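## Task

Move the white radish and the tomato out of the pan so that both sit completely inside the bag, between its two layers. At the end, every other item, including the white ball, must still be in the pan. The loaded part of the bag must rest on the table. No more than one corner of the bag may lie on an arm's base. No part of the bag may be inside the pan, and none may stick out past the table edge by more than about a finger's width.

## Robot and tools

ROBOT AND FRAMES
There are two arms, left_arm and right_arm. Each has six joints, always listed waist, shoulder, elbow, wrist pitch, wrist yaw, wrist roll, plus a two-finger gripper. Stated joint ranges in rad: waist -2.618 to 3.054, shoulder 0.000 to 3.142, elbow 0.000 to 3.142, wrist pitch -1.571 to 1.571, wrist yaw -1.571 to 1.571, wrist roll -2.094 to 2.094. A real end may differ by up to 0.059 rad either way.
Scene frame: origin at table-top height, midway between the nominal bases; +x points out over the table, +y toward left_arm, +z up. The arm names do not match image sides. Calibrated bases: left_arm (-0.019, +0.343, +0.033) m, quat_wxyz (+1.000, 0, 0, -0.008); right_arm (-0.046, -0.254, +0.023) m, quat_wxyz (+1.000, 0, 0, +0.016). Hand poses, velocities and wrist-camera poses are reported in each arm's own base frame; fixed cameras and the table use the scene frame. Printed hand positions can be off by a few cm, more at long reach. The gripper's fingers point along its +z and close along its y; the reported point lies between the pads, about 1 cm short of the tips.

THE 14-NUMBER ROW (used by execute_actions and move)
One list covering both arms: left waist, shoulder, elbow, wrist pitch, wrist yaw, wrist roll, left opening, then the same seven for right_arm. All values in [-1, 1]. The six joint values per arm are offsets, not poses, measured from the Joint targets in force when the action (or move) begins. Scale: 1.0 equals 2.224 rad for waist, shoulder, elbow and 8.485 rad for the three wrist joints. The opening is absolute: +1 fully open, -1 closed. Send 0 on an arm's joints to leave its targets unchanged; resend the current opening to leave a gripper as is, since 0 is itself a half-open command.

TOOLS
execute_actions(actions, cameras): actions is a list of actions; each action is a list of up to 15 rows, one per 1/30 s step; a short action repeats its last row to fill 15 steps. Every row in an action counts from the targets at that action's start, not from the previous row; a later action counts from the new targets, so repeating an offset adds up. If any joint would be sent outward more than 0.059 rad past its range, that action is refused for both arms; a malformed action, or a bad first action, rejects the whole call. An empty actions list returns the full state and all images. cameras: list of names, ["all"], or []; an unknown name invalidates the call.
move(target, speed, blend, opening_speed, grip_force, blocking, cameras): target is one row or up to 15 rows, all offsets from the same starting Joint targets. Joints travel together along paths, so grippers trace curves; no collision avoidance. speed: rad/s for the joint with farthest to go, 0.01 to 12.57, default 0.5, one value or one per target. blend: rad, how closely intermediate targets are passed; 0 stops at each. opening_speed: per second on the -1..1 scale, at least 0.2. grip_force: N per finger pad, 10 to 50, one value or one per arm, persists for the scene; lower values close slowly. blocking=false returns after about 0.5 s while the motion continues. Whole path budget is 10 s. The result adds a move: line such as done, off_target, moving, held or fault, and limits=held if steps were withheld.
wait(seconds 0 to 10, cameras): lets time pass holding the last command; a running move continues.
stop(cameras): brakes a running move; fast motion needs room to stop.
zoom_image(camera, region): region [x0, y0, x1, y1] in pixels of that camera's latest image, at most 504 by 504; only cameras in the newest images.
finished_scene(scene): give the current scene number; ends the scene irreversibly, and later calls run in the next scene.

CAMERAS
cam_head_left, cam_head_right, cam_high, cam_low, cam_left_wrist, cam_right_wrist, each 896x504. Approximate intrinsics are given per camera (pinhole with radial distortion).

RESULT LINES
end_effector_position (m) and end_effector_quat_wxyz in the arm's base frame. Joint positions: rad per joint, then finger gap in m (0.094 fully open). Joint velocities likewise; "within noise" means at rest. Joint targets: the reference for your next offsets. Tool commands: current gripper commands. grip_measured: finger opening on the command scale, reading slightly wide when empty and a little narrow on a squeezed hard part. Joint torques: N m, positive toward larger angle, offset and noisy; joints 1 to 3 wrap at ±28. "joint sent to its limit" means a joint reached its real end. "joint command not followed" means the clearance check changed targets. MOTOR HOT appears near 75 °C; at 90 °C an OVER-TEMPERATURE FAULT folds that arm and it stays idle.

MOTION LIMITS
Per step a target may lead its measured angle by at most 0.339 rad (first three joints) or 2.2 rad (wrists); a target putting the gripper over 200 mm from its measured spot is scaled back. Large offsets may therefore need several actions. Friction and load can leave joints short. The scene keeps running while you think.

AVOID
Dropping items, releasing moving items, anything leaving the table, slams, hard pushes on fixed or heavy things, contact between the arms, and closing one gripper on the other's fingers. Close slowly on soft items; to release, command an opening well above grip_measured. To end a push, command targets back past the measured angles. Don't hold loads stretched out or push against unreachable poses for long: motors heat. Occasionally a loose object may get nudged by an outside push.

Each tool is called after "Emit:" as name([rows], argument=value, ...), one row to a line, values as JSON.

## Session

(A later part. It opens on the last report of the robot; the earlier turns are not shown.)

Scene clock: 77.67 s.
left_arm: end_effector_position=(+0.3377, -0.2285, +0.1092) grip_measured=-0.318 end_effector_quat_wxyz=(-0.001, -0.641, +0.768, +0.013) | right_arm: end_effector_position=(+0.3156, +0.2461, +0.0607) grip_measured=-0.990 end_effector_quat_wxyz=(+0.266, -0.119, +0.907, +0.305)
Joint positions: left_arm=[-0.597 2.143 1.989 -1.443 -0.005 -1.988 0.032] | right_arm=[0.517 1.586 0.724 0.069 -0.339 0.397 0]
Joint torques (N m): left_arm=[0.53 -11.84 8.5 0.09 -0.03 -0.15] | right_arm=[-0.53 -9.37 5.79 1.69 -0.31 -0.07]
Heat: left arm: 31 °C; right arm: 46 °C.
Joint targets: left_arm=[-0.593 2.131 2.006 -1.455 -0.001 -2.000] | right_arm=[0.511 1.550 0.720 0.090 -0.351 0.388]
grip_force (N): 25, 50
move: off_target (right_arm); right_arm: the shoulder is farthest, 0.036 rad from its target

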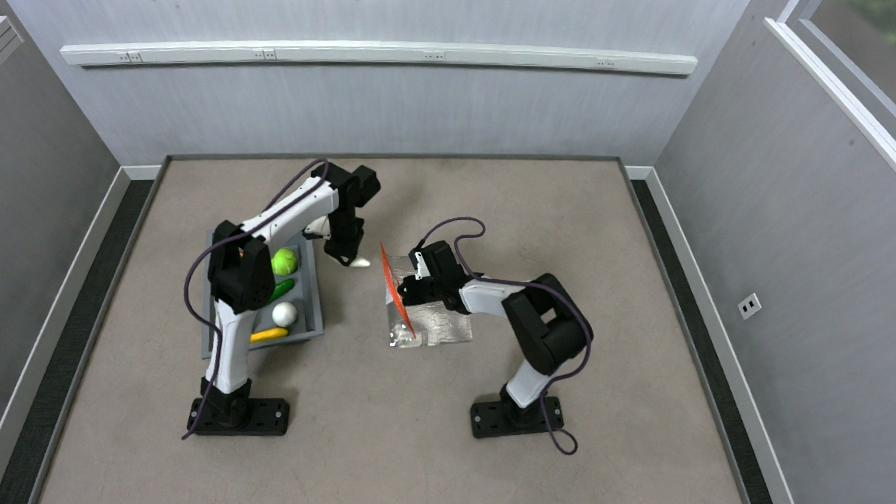

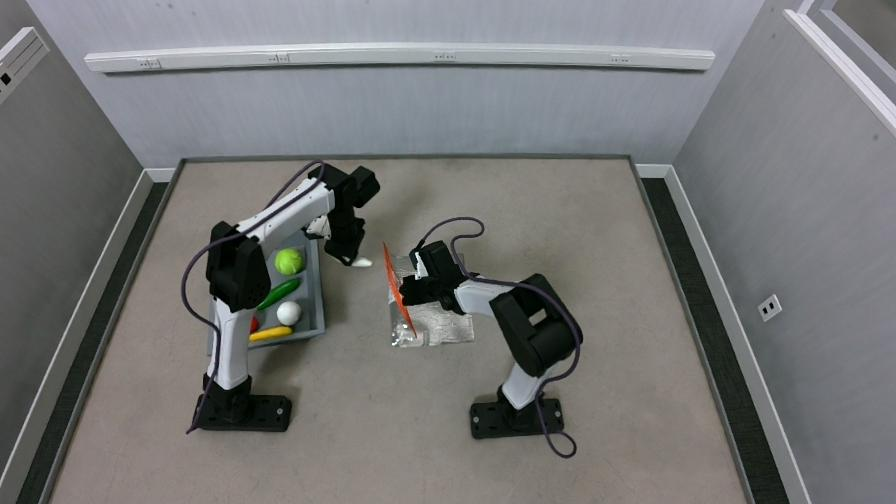

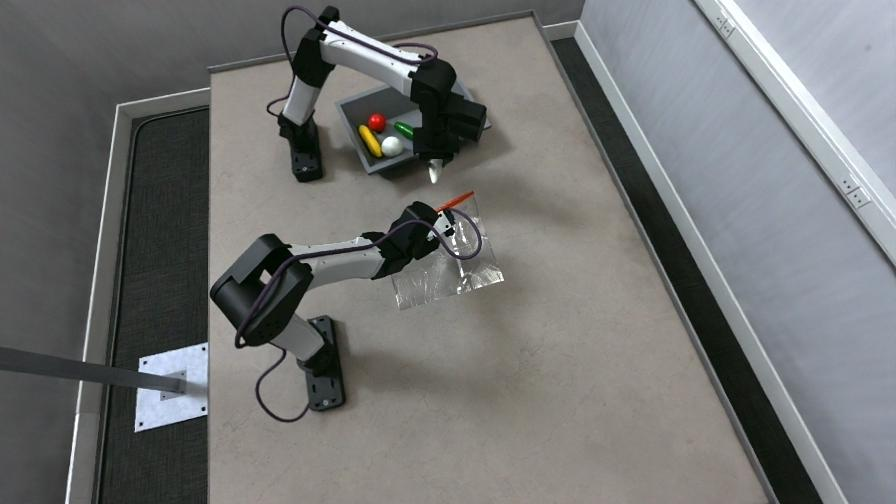

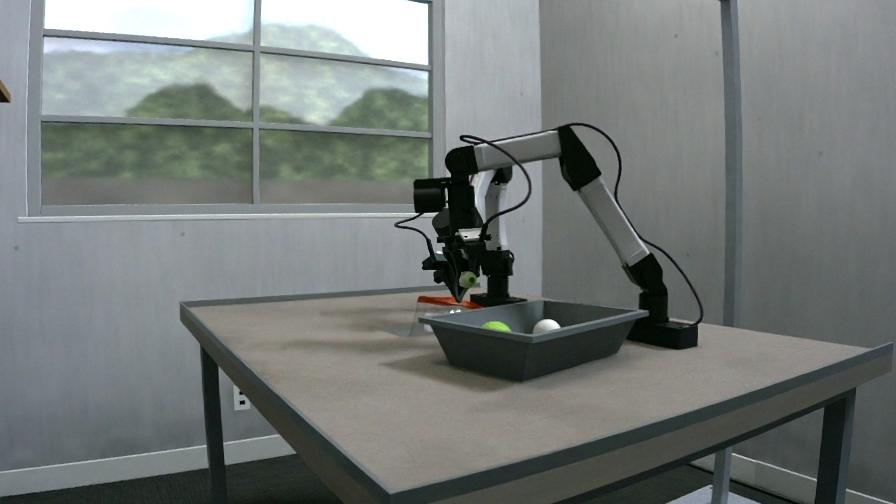

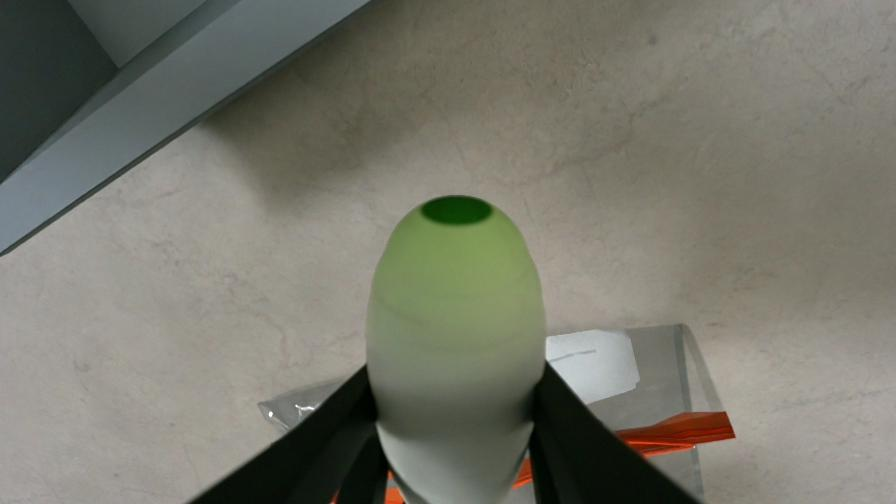

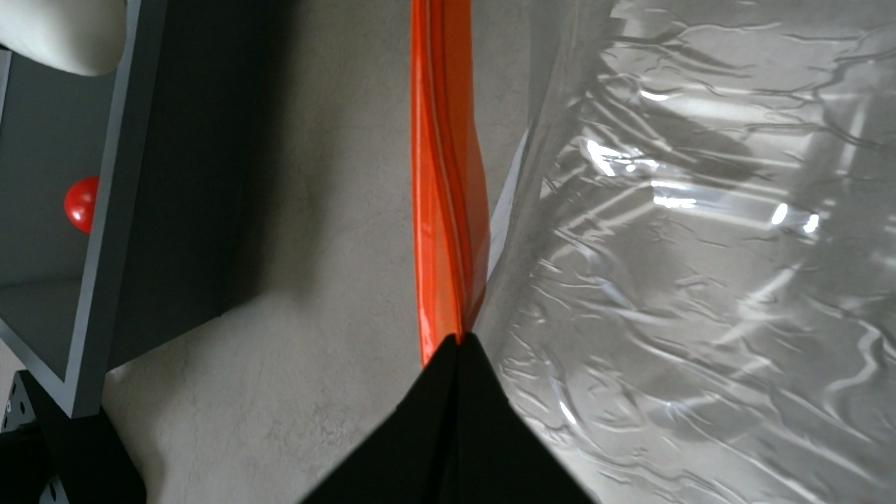

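Emit:
move(target=[0,0,0,0,0,0,-0.6,-0.0065,0.1124,0.2819,-0.0965,-0.024,0.0246,-1], speed=0.5, cameras=["all"])

Emit:
zoom_image(camera="cam_low", region=[370, 220, 620, 360])

Emit:
zoom_image(camera="cam_high", region=[320, 50, 540, 320])

Scene clock: 81.27 s.
left_arm: end_effector_position=(+0.3377, -0.2285, +0.1092) grip_measured=-0.318 end_effector_quat_wxyz=(-0.001, -0.641, +0.768, +0.013) | right_arm: end_effector_position=(+0.3105, +0.2735, +0.1077) grip_measured=-0.990 end_effector_quat_wxyz=(+0.018, -0.009, +0.948, +0.319)
Joint positions: left_arm=[-0.597 2.143 1.989 -1.443 -0.005 -1.988 0.032] | right_arm=[0.504 1.784 1.318 -0.728 -0.542 0.59 0]
Joint torques (N m): left_arm=[0.5 -11.78 8.53 0.09 -0.02 -0.15] | right_arm=[-0.61 -6.87 9.2 0.96 -0.39 0.09]
Heat: left arm: 31 °C; right arm: 45 °C.
Joint targets: left_arm=[-0.593 2.131 2.006 -1.455 -0.001 -2.000] | right_arm=[0.497 1.800 1.347 -0.729 -0.554 0.597]
grip_force (N): 25, 50
move: done

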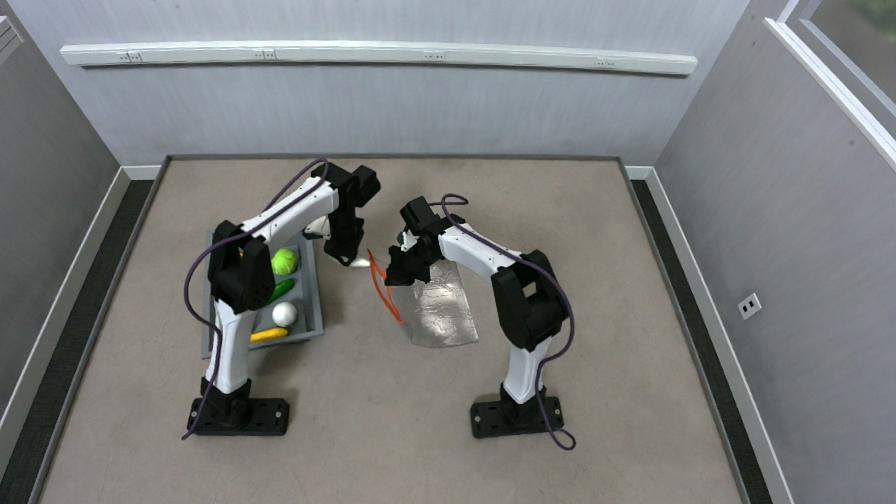

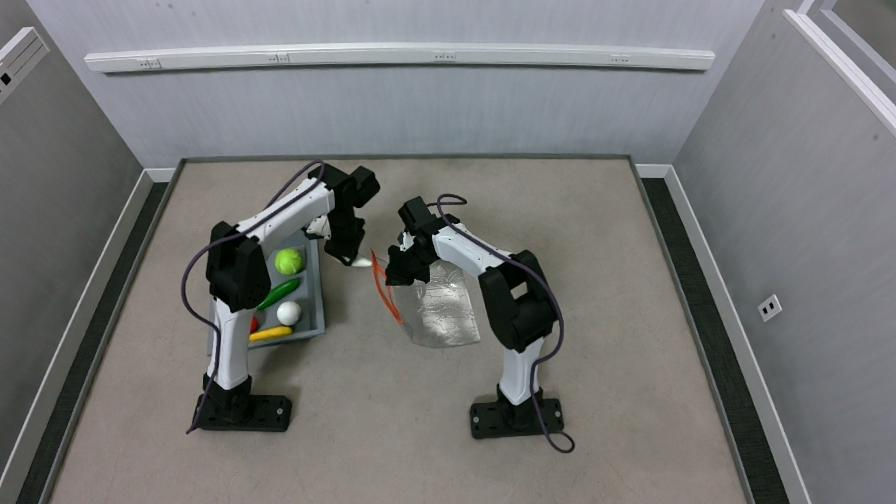

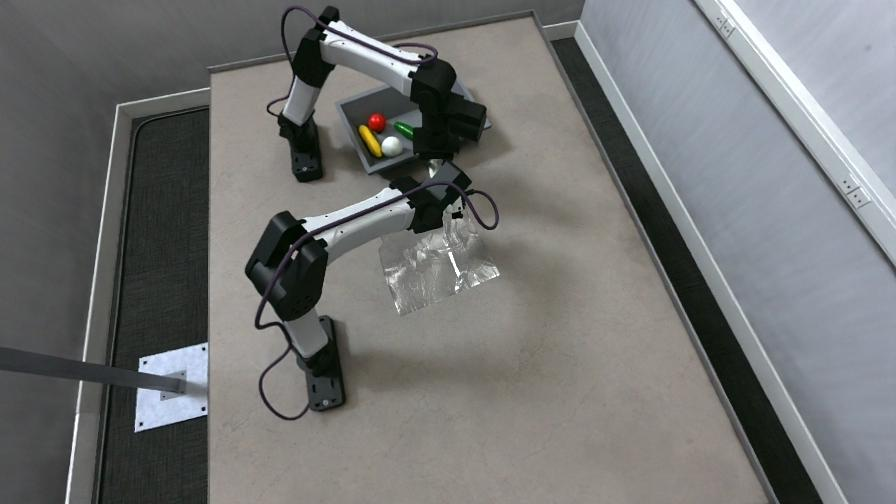

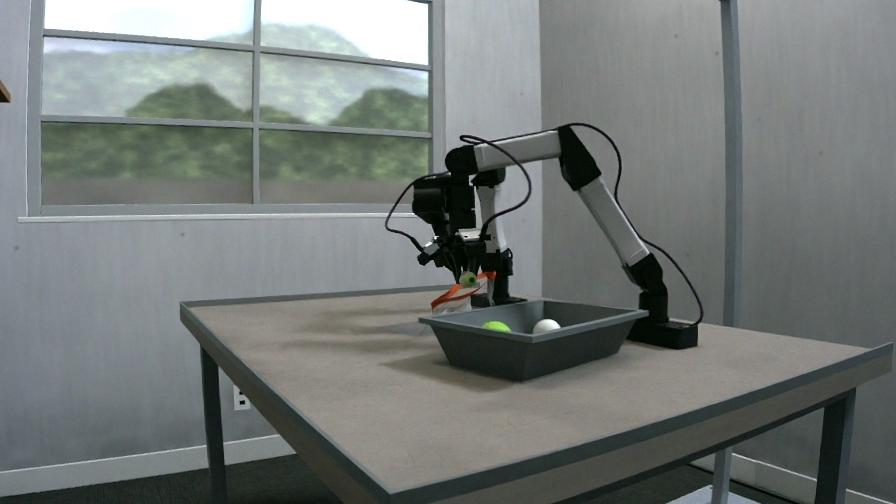

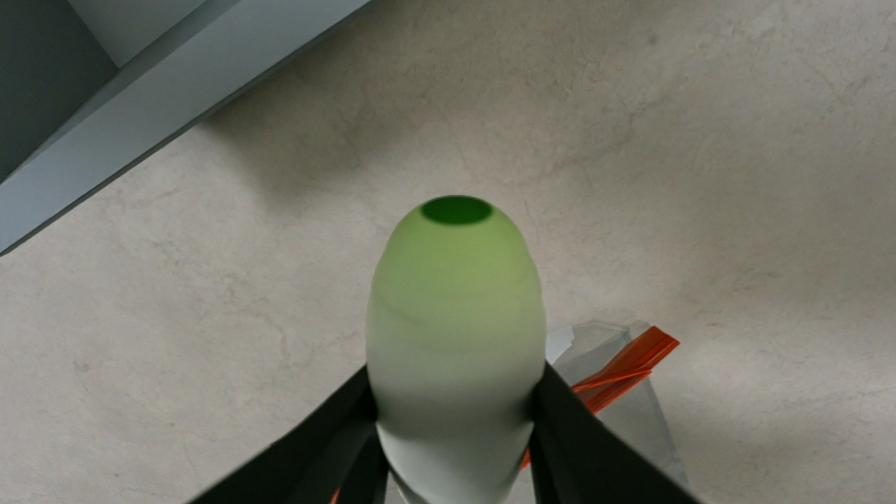

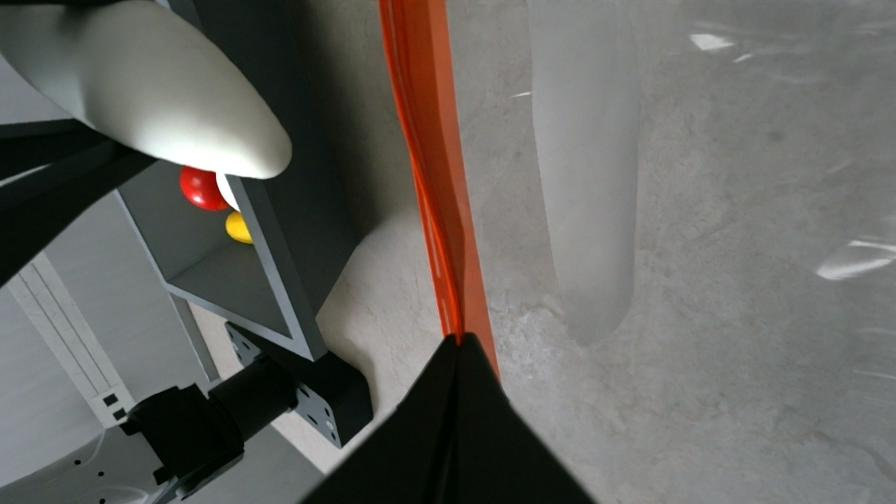

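Scaled by 2.016 from the camera's 896x504 image, which has a finer 1280x720 frame.

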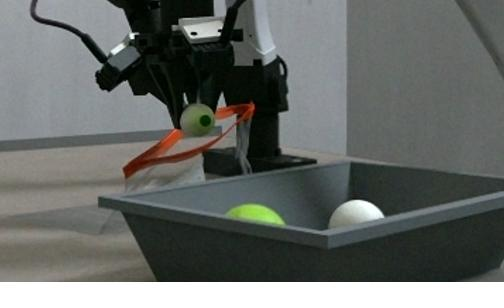

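Scaled by 1.867 from the camera's 896x504 image, which has a finer 1280x720 frame.

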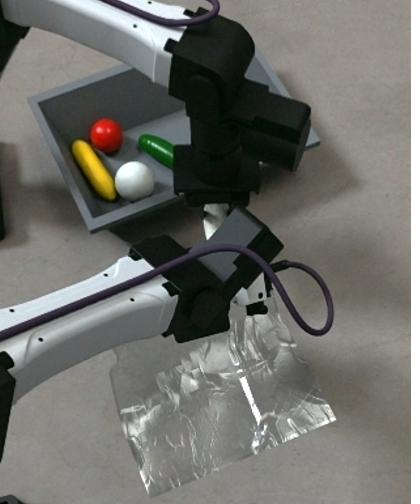

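Emit:
move(target=[0,0,0,0,0,0,-0.6,0.0616,-0.0899,-0.1358,0.0433,0.0413,0.0324,-1], speed=0.5, cameras=["all"])

Emit:
zoom_image(camera="cam_low", region=[370, 220, 620, 360])

Emit:
zoom_image(camera="cam_high", region=[320, 50, 540, 320])

Scene clock: 83.77 s.
left_arm: end_effector_position=(+0.3377, -0.2285, +0.1092) grip_measured=-0.318 end_effector_quat_wxyz=(-0.001, -0.641, +0.768, +0.013) | right_arm: end_effector_position=(+0.3119, +0.2726, +0.0886) grip_measured=-0.990 end_effector_quat_wxyz=(+0.146, +0.081, +0.947, +0.274)
Joint positions: left_arm=[-0.597 2.143 1.989 -1.443 -0.005 -1.988 0.032] | right_arm=[0.629 1.64 1.049 -0.381 -0.215 0.865 0]
Joint torques (N m): left_arm=[0.5 -11.78 8.51 0.09 -0.04 -0.15] | right_arm=[0.51 -10.63 6.28 1.42 0.02 0.12]
Heat: left arm: 31 °C; right arm: 45 °C.
Joint targets: left_arm=[-0.593 2.131 2.006 -1.455 -0.001 -2.000] | right_arm=[0.634 1.600 1.045 -0.362 -0.204 0.872]
grip_force (N): 25, 50
move: off_target (right_arm); right_arm: the shoulder is farthest, 0.040 rad from its target

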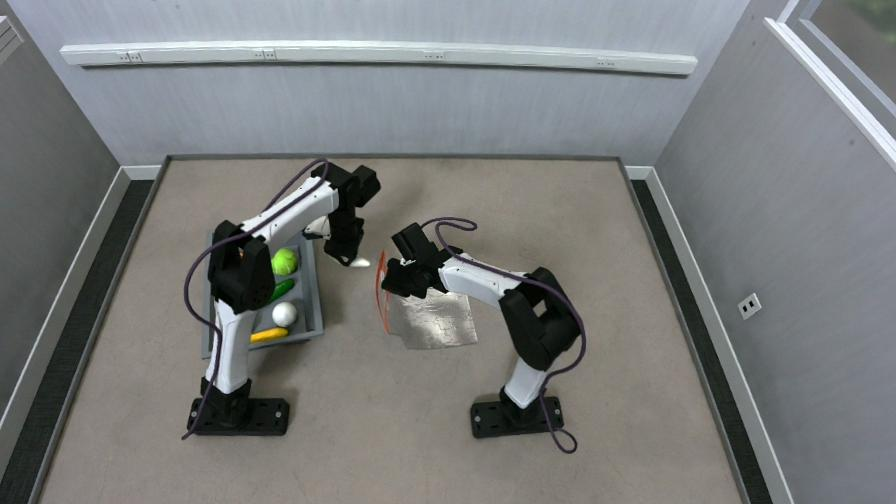

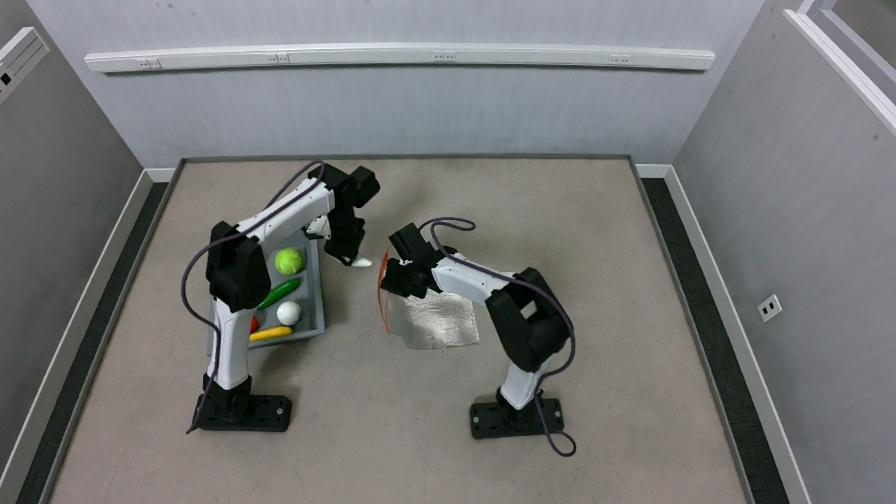

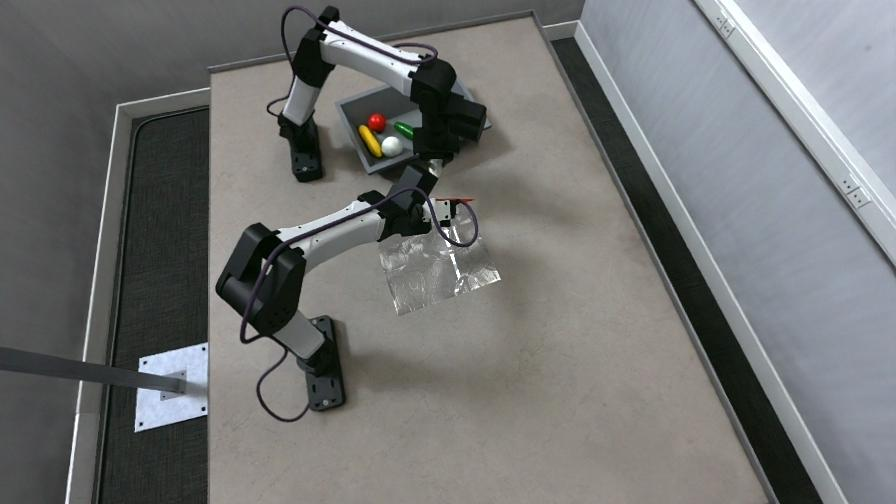

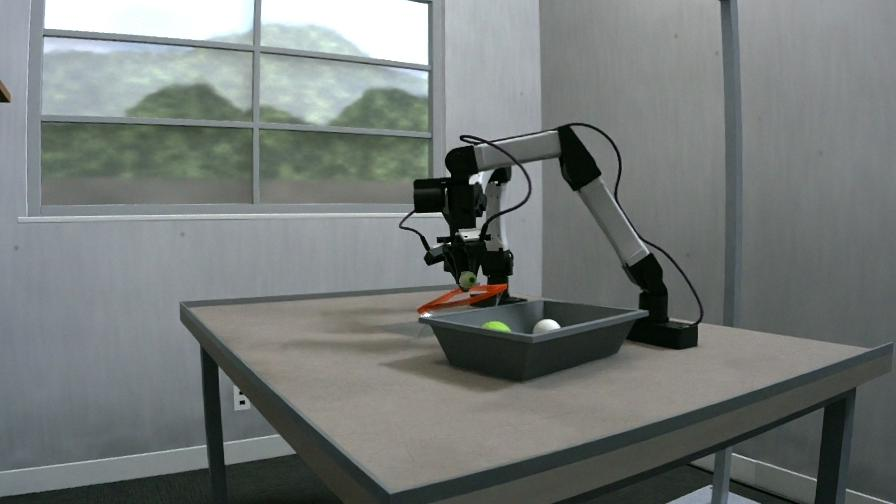

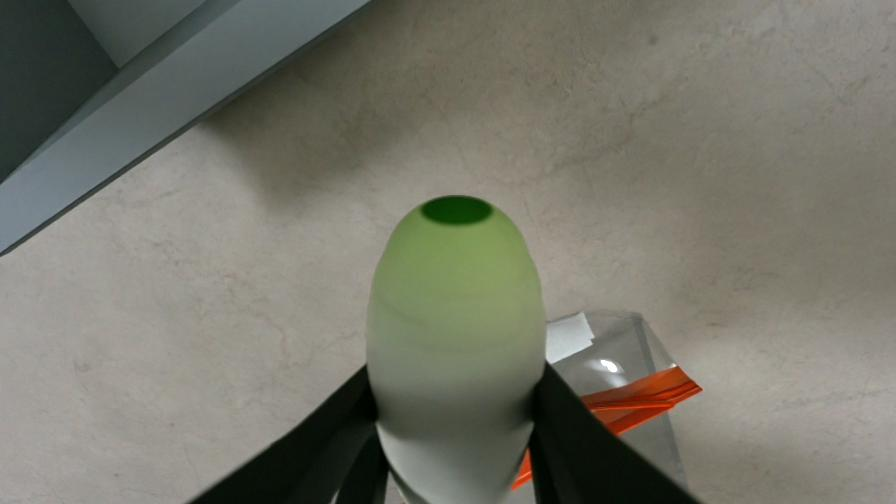

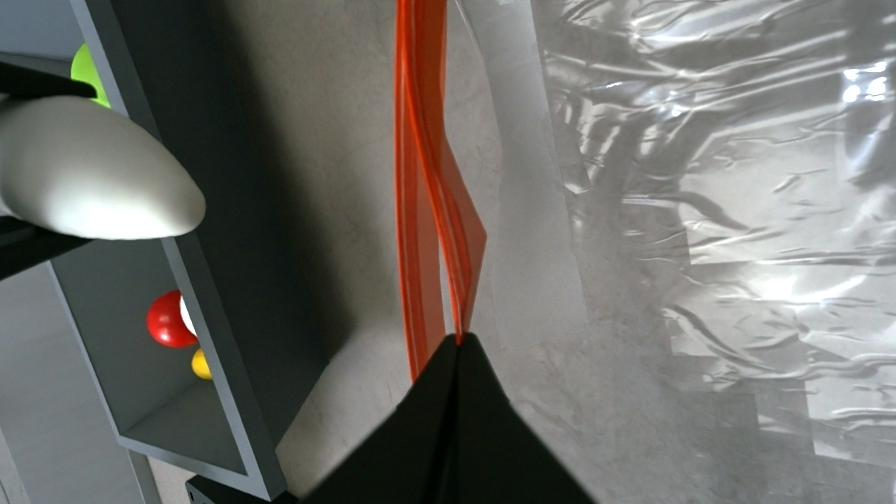

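Scaled by 2.016 from the camera's 896x504 image, which has a finer 1280x720 frame.

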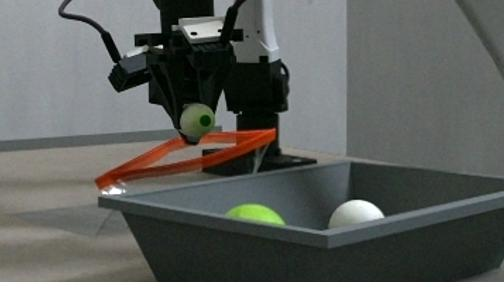

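Scaled by 1.867 from the camera's 896x504 image, which has a finer 1280x720 frame.

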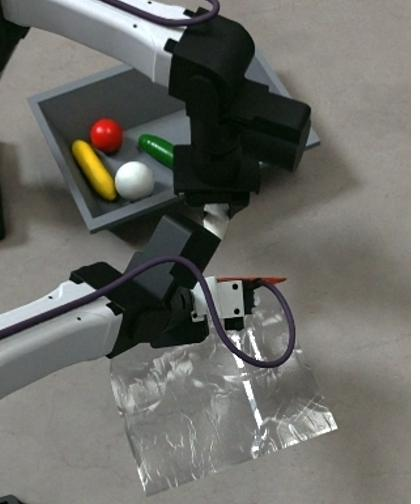

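Emit:
move(target=[-0.022,0.0292,0.0193,0.0027,0,0,-0.6,0,0,0,0,0,0,-1], speed=0.3, cameras=["cam_right_wrist","cam_left_wrist","cam_low"])

Emit:
zoom_image(camera="cam_low", region=[370, 220, 620, 360])

Emit:
zoom_image(camera="cam_right_wrist", region=[180, 0, 560, 400])

Scene clock: 85.43 s.
left_arm: end_effector_position=(+0.3350, -0.2486, +0.1056) grip_measured=-0.318 end_effector_quat_wxyz=(+0.000, -0.624, +0.781, +0.009) | right_arm: end_effector_position=(+0.3120, +0.2726, +0.0886) grip_measured=-0.990 end_effector_quat_wxyz=(+0.146, +0.081, +0.947, +0.274)
Joint positions: left_arm=[-0.64 2.177 2.029 -1.44 -0.005 -1.988 0.032] | right_arm=[0.629 1.64 1.049 -0.38 -0.214 0.865 0]
Joint torques (N m): left_arm=[0.09 -9.72 8.81 0.34 -0.03 -0.14] | right_arm=[0.54 -10.63 6.28 1.44 0.01 0.08]
Heat: left arm: 31 °C; right arm: 45 °C.
Joint targets: left_arm=[-0.642 2.196 2.050 -1.432 -0.001 -2.000] | right_arm=[0.634 1.600 1.045 -0.362 -0.204 0.872]
grip_force (N): 25, 50
move: off_target (right_arm); right_arm: the shoulder is farthest, 0.040 rad from its target
Images, in order (width x height): cam_low 896x504, cam_left_wrist 896x504, cam_right_wrist 896x504.

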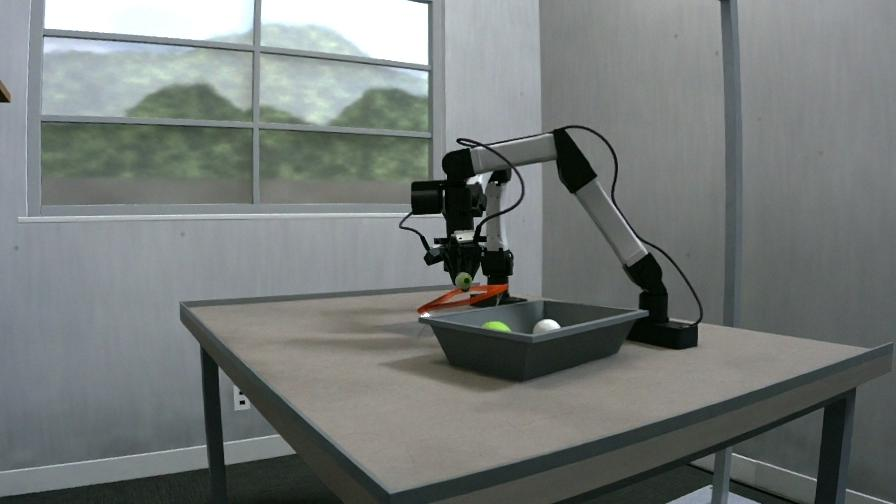

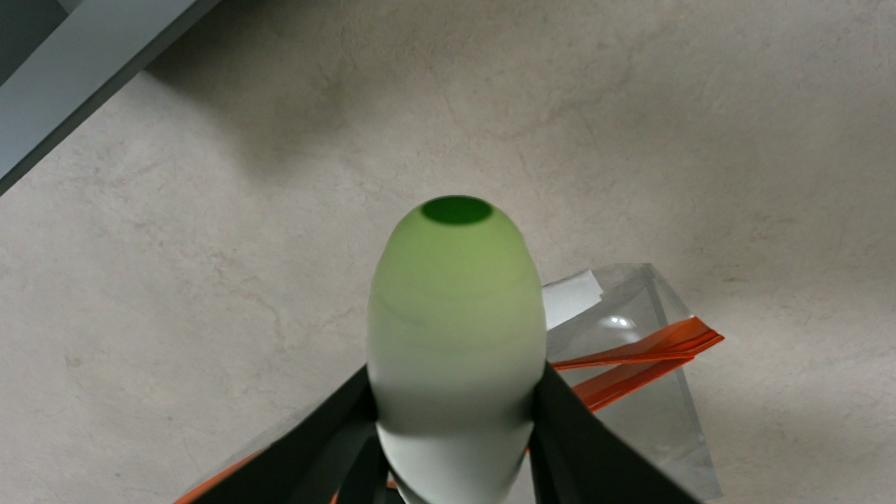

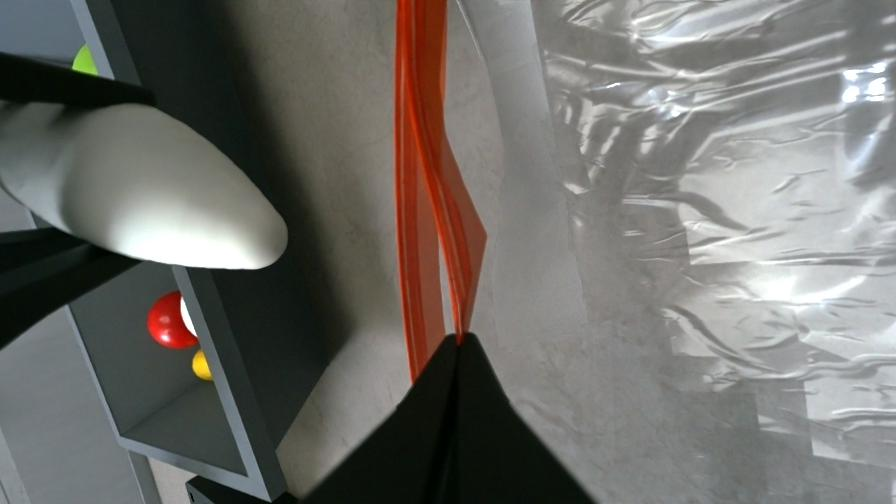

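Scaled by 2.016 from the camera's 896x504 image, which has a finer 1280x720 frame.

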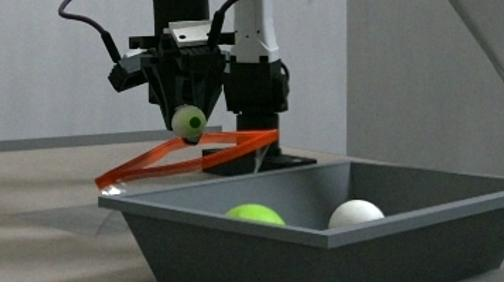

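Scaled by 1.260 from the camera's 896x504 image, which has a finer 1280x720 frame.

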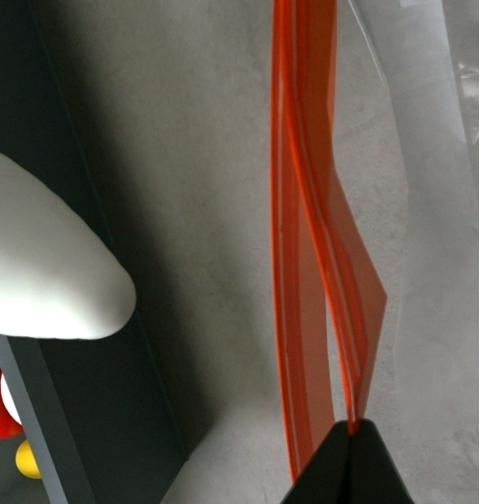

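Emit:
move(target=[0,0.0045,-0.1331,0.0345,0,0,-0.6,0,0,0,0,0,0,-1], speed=0.2, cameras=["cam_right_wrist","cam_left_wrist","cam_low","cam_high"])

Emit:
zoom_image(camera="cam_low", region=[370, 220, 620, 360])

Emit:
zoom_image(camera="cam_right_wrist", region=[180, 0, 560, 400])

Scene clock: 88.83 s.
left_arm: end_effector_position=(+0.3375, -0.2504, +0.0358) grip_measured=-0.318 end_effector_quat_wxyz=(+0.002, -0.624, +0.781, +0.001) | right_arm: end_effector_position=(+0.3121, +0.2726, +0.0886) grip_measured=-0.990 end_effector_quat_wxyz=(+0.146, +0.081, +0.947, +0.274)
Joint positions: left_arm=[-0.64 2.185 1.764 -1.15 -0.005 -1.988 0.032] | right_arm=[0.629 1.64 1.049 -0.38 -0.214 0.865 0]
Joint torques (N m): left_arm=[0.12 -9.57 5.75 0.39 -0.03 -0.14] | right_arm=[0.53 -10.66 6.26 1.44 0.02 0.09]
Heat: left arm: 32 °C; right arm: 44 °C.
Joint targets: left_arm=[-0.642 2.206 1.753 -1.139 -0.001 -2.000] | right_arm=[0.634 1.600 1.045 -0.362 -0.204 0.872]
grip_force (N): 25, 50
move: off_target (right_arm); right_arm: the shoulder is farthest, 0.040 rad from its target
Images, in order (width x height): cam_high 896x504, cam_low 896x504, cam_left_wrist 896x504, cam_right_wrist 896x504.

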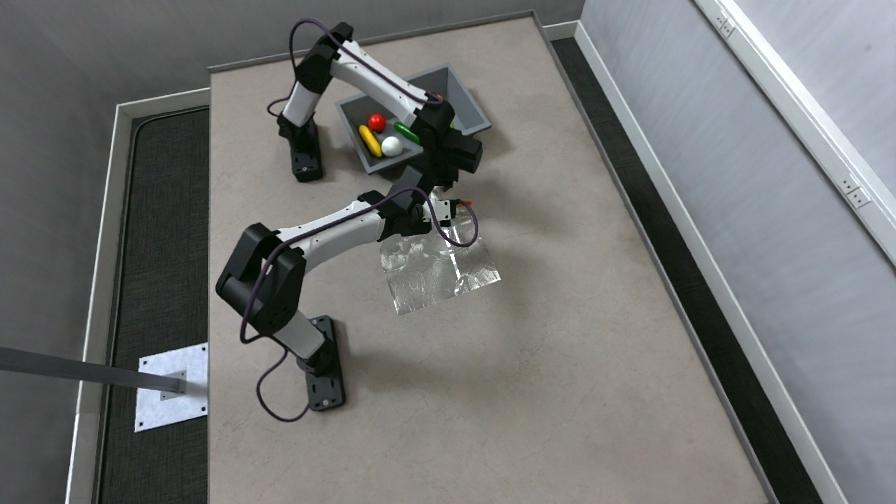

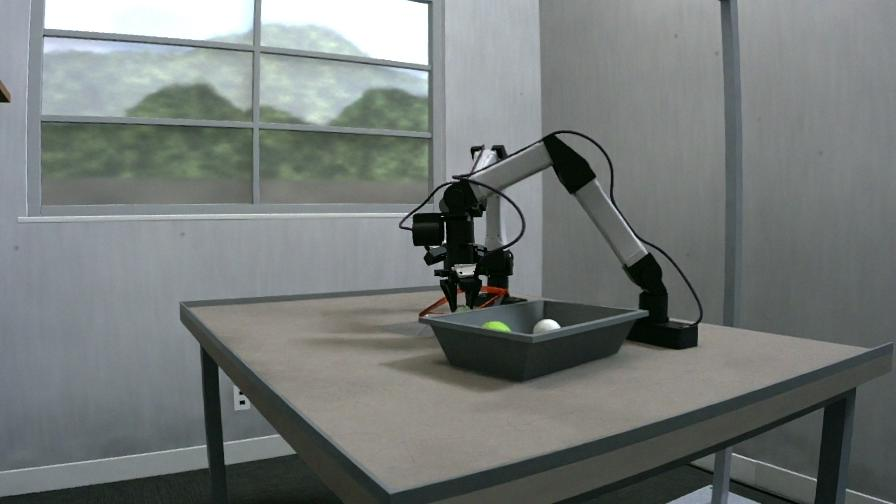

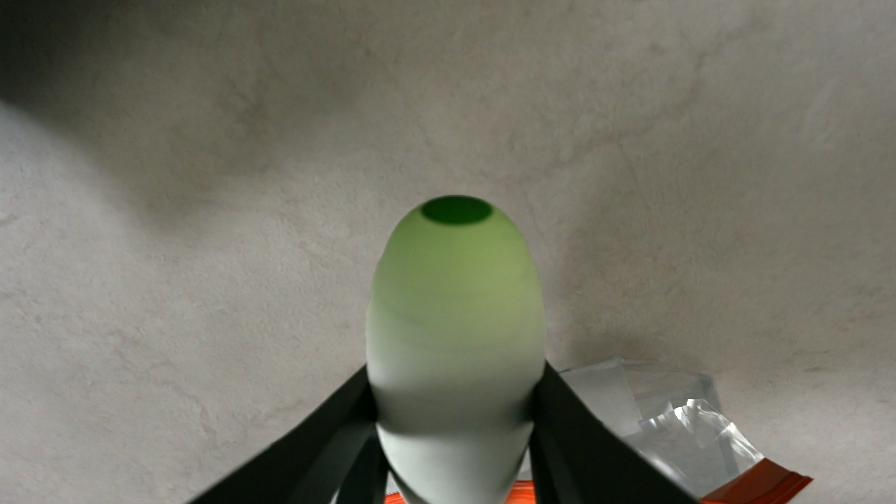

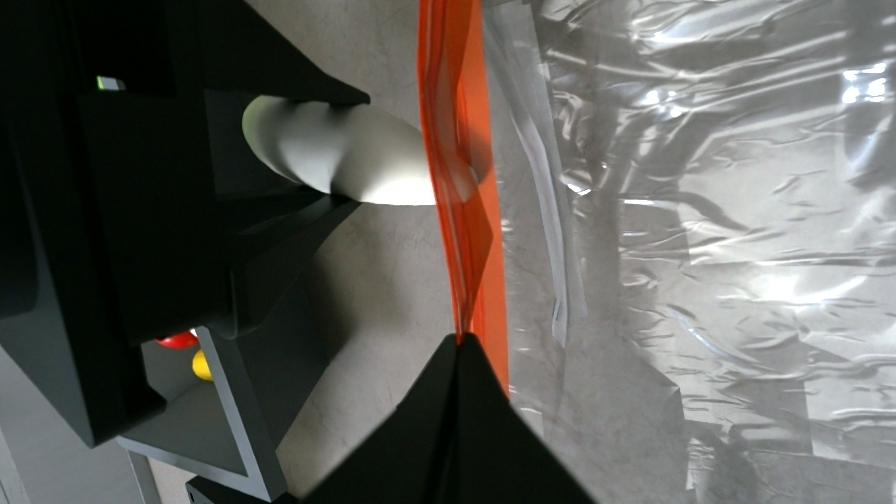

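Scaled by 2.016 from the camera's 896x504 image, which has a finer 1280x720 frame.

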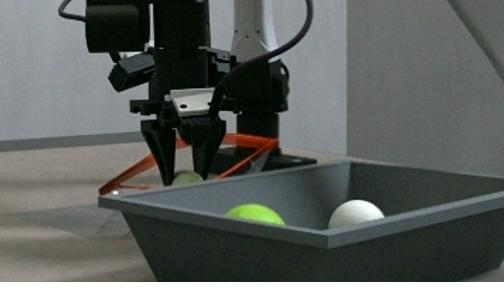

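Scaled by 1.260 from the camera's 896x504 image, which has a finer 1280x720 frame.

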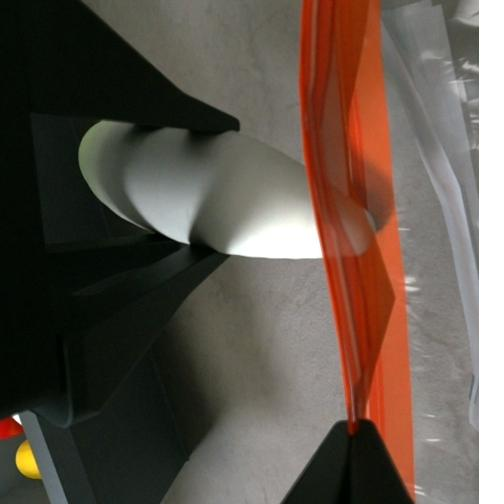

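Emit:
move(target=[-0.0391,0.0567,0.0414,0.007,0,-0.0094,-0.6,0,0,0,0,0,0,-1], speed=0.12, cameras=["cam_right_wrist","cam_left_wrist","cam_low","cam_high"])

Emit:
zoom_image(camera="cam_low", region=[370, 220, 620, 360])

Emit:
zoom_image(camera="cam_right_wrist", region=[180, 0, 560, 400])

Scene clock: 90.97 s.
left_arm: end_effector_position=(+0.3308, -0.2916, -0.0007) grip_measured=-0.318 end_effector_quat_wxyz=(+0.002, -0.622, +0.783, +0.003) | right_arm: end_effector_position=(+0.3122, +0.2725, +0.0886) grip_measured=-0.990 end_effector_quat_wxyz=(+0.146, +0.081, +0.947, +0.274)
Joint positions: left_arm=[-0.724 2.31 1.823 -1.09 -0.005 -2.067 0.032] | right_arm=[0.629 1.64 1.049 -0.38 -0.213 0.865 0]
Joint torques (N m): left_arm=[-0.14 -10.24 8.81 0.4 -0.03 -0.14] | right_arm=[0.55 -10.66 6.27 1.44 0.01 0.08]
Heat: left arm: 32 °C; right arm: 44 °C.
Joint targets: left_arm=[-0.729 2.332 1.845 -1.080 -0.001 -2.080] | right_arm=[0.634 1.600 1.045 -0.362 -0.204 0.871]
grip_force (N): 25, 50
move: off_target (right_arm); right_arm: the shoulder is farthest, 0.040 rad from its target
Images, in order (width x height): cam_high 896x504, cam_low 896x504, cam_left_wrist 896x504, cam_right_wrist 896x504.

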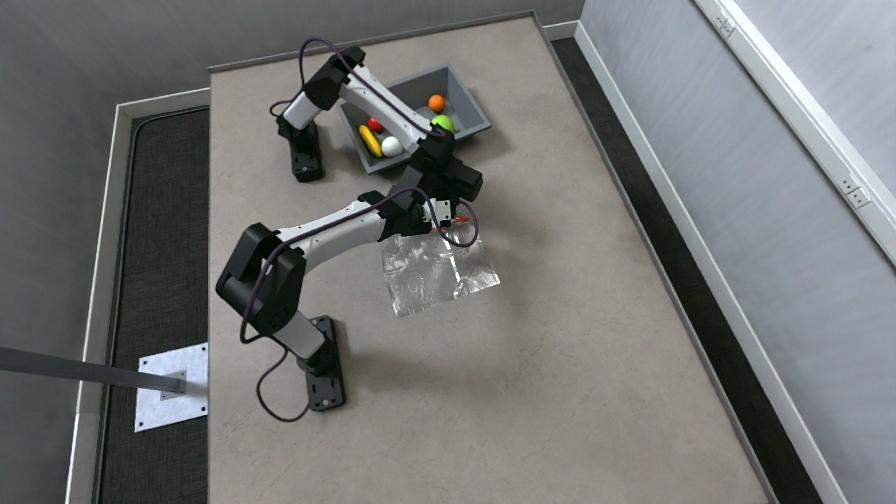

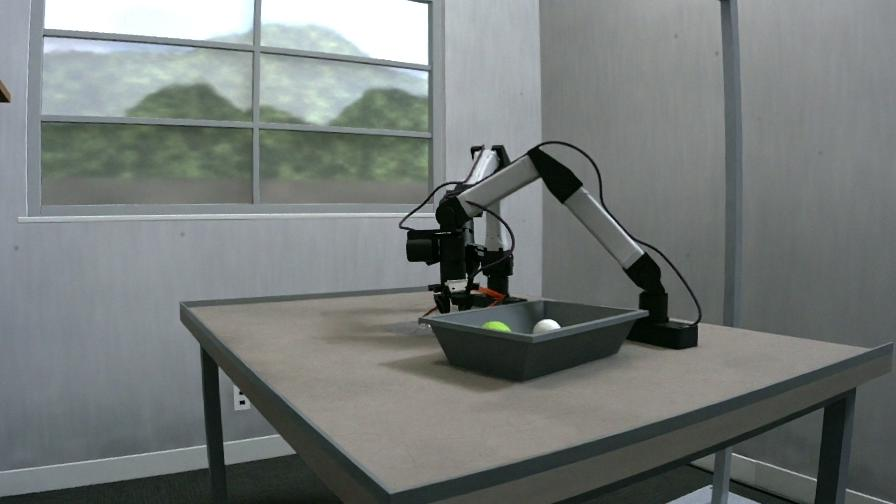

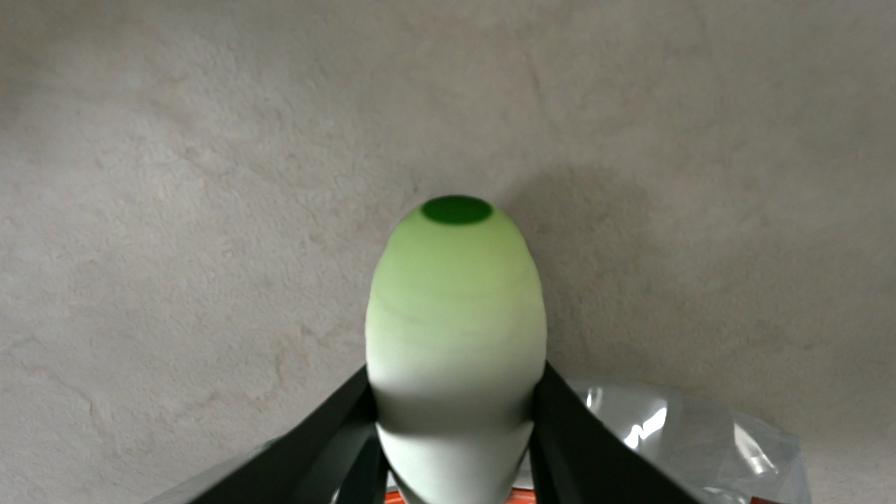

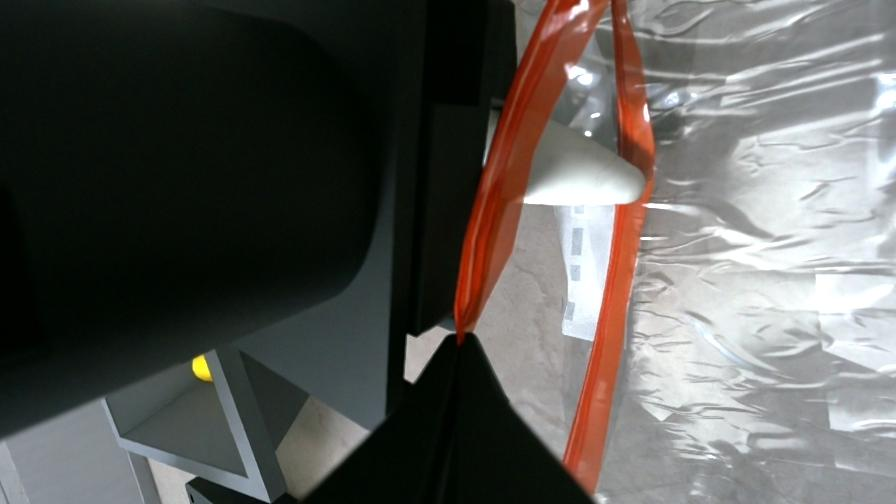

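Scaled by 2.016 from the camera's 896x504 image, which has a finer 1280x720 frame.

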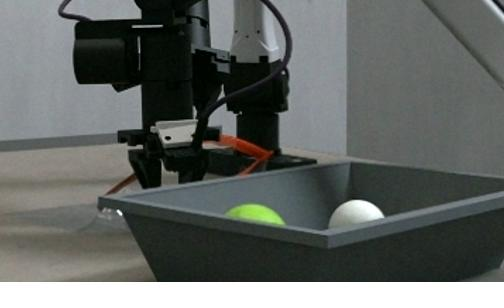

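Scaled by 1.260 from the camera's 896x504 image, which has a finer 1280x720 frame.

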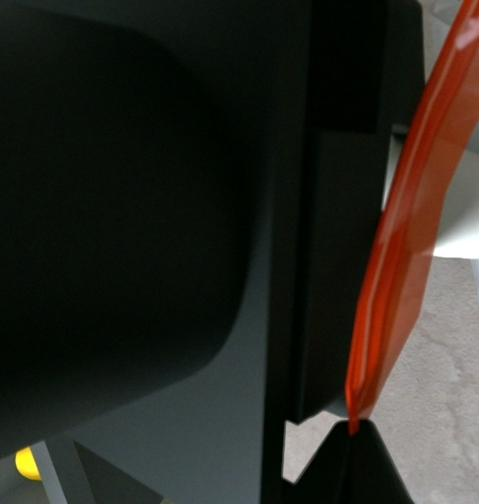

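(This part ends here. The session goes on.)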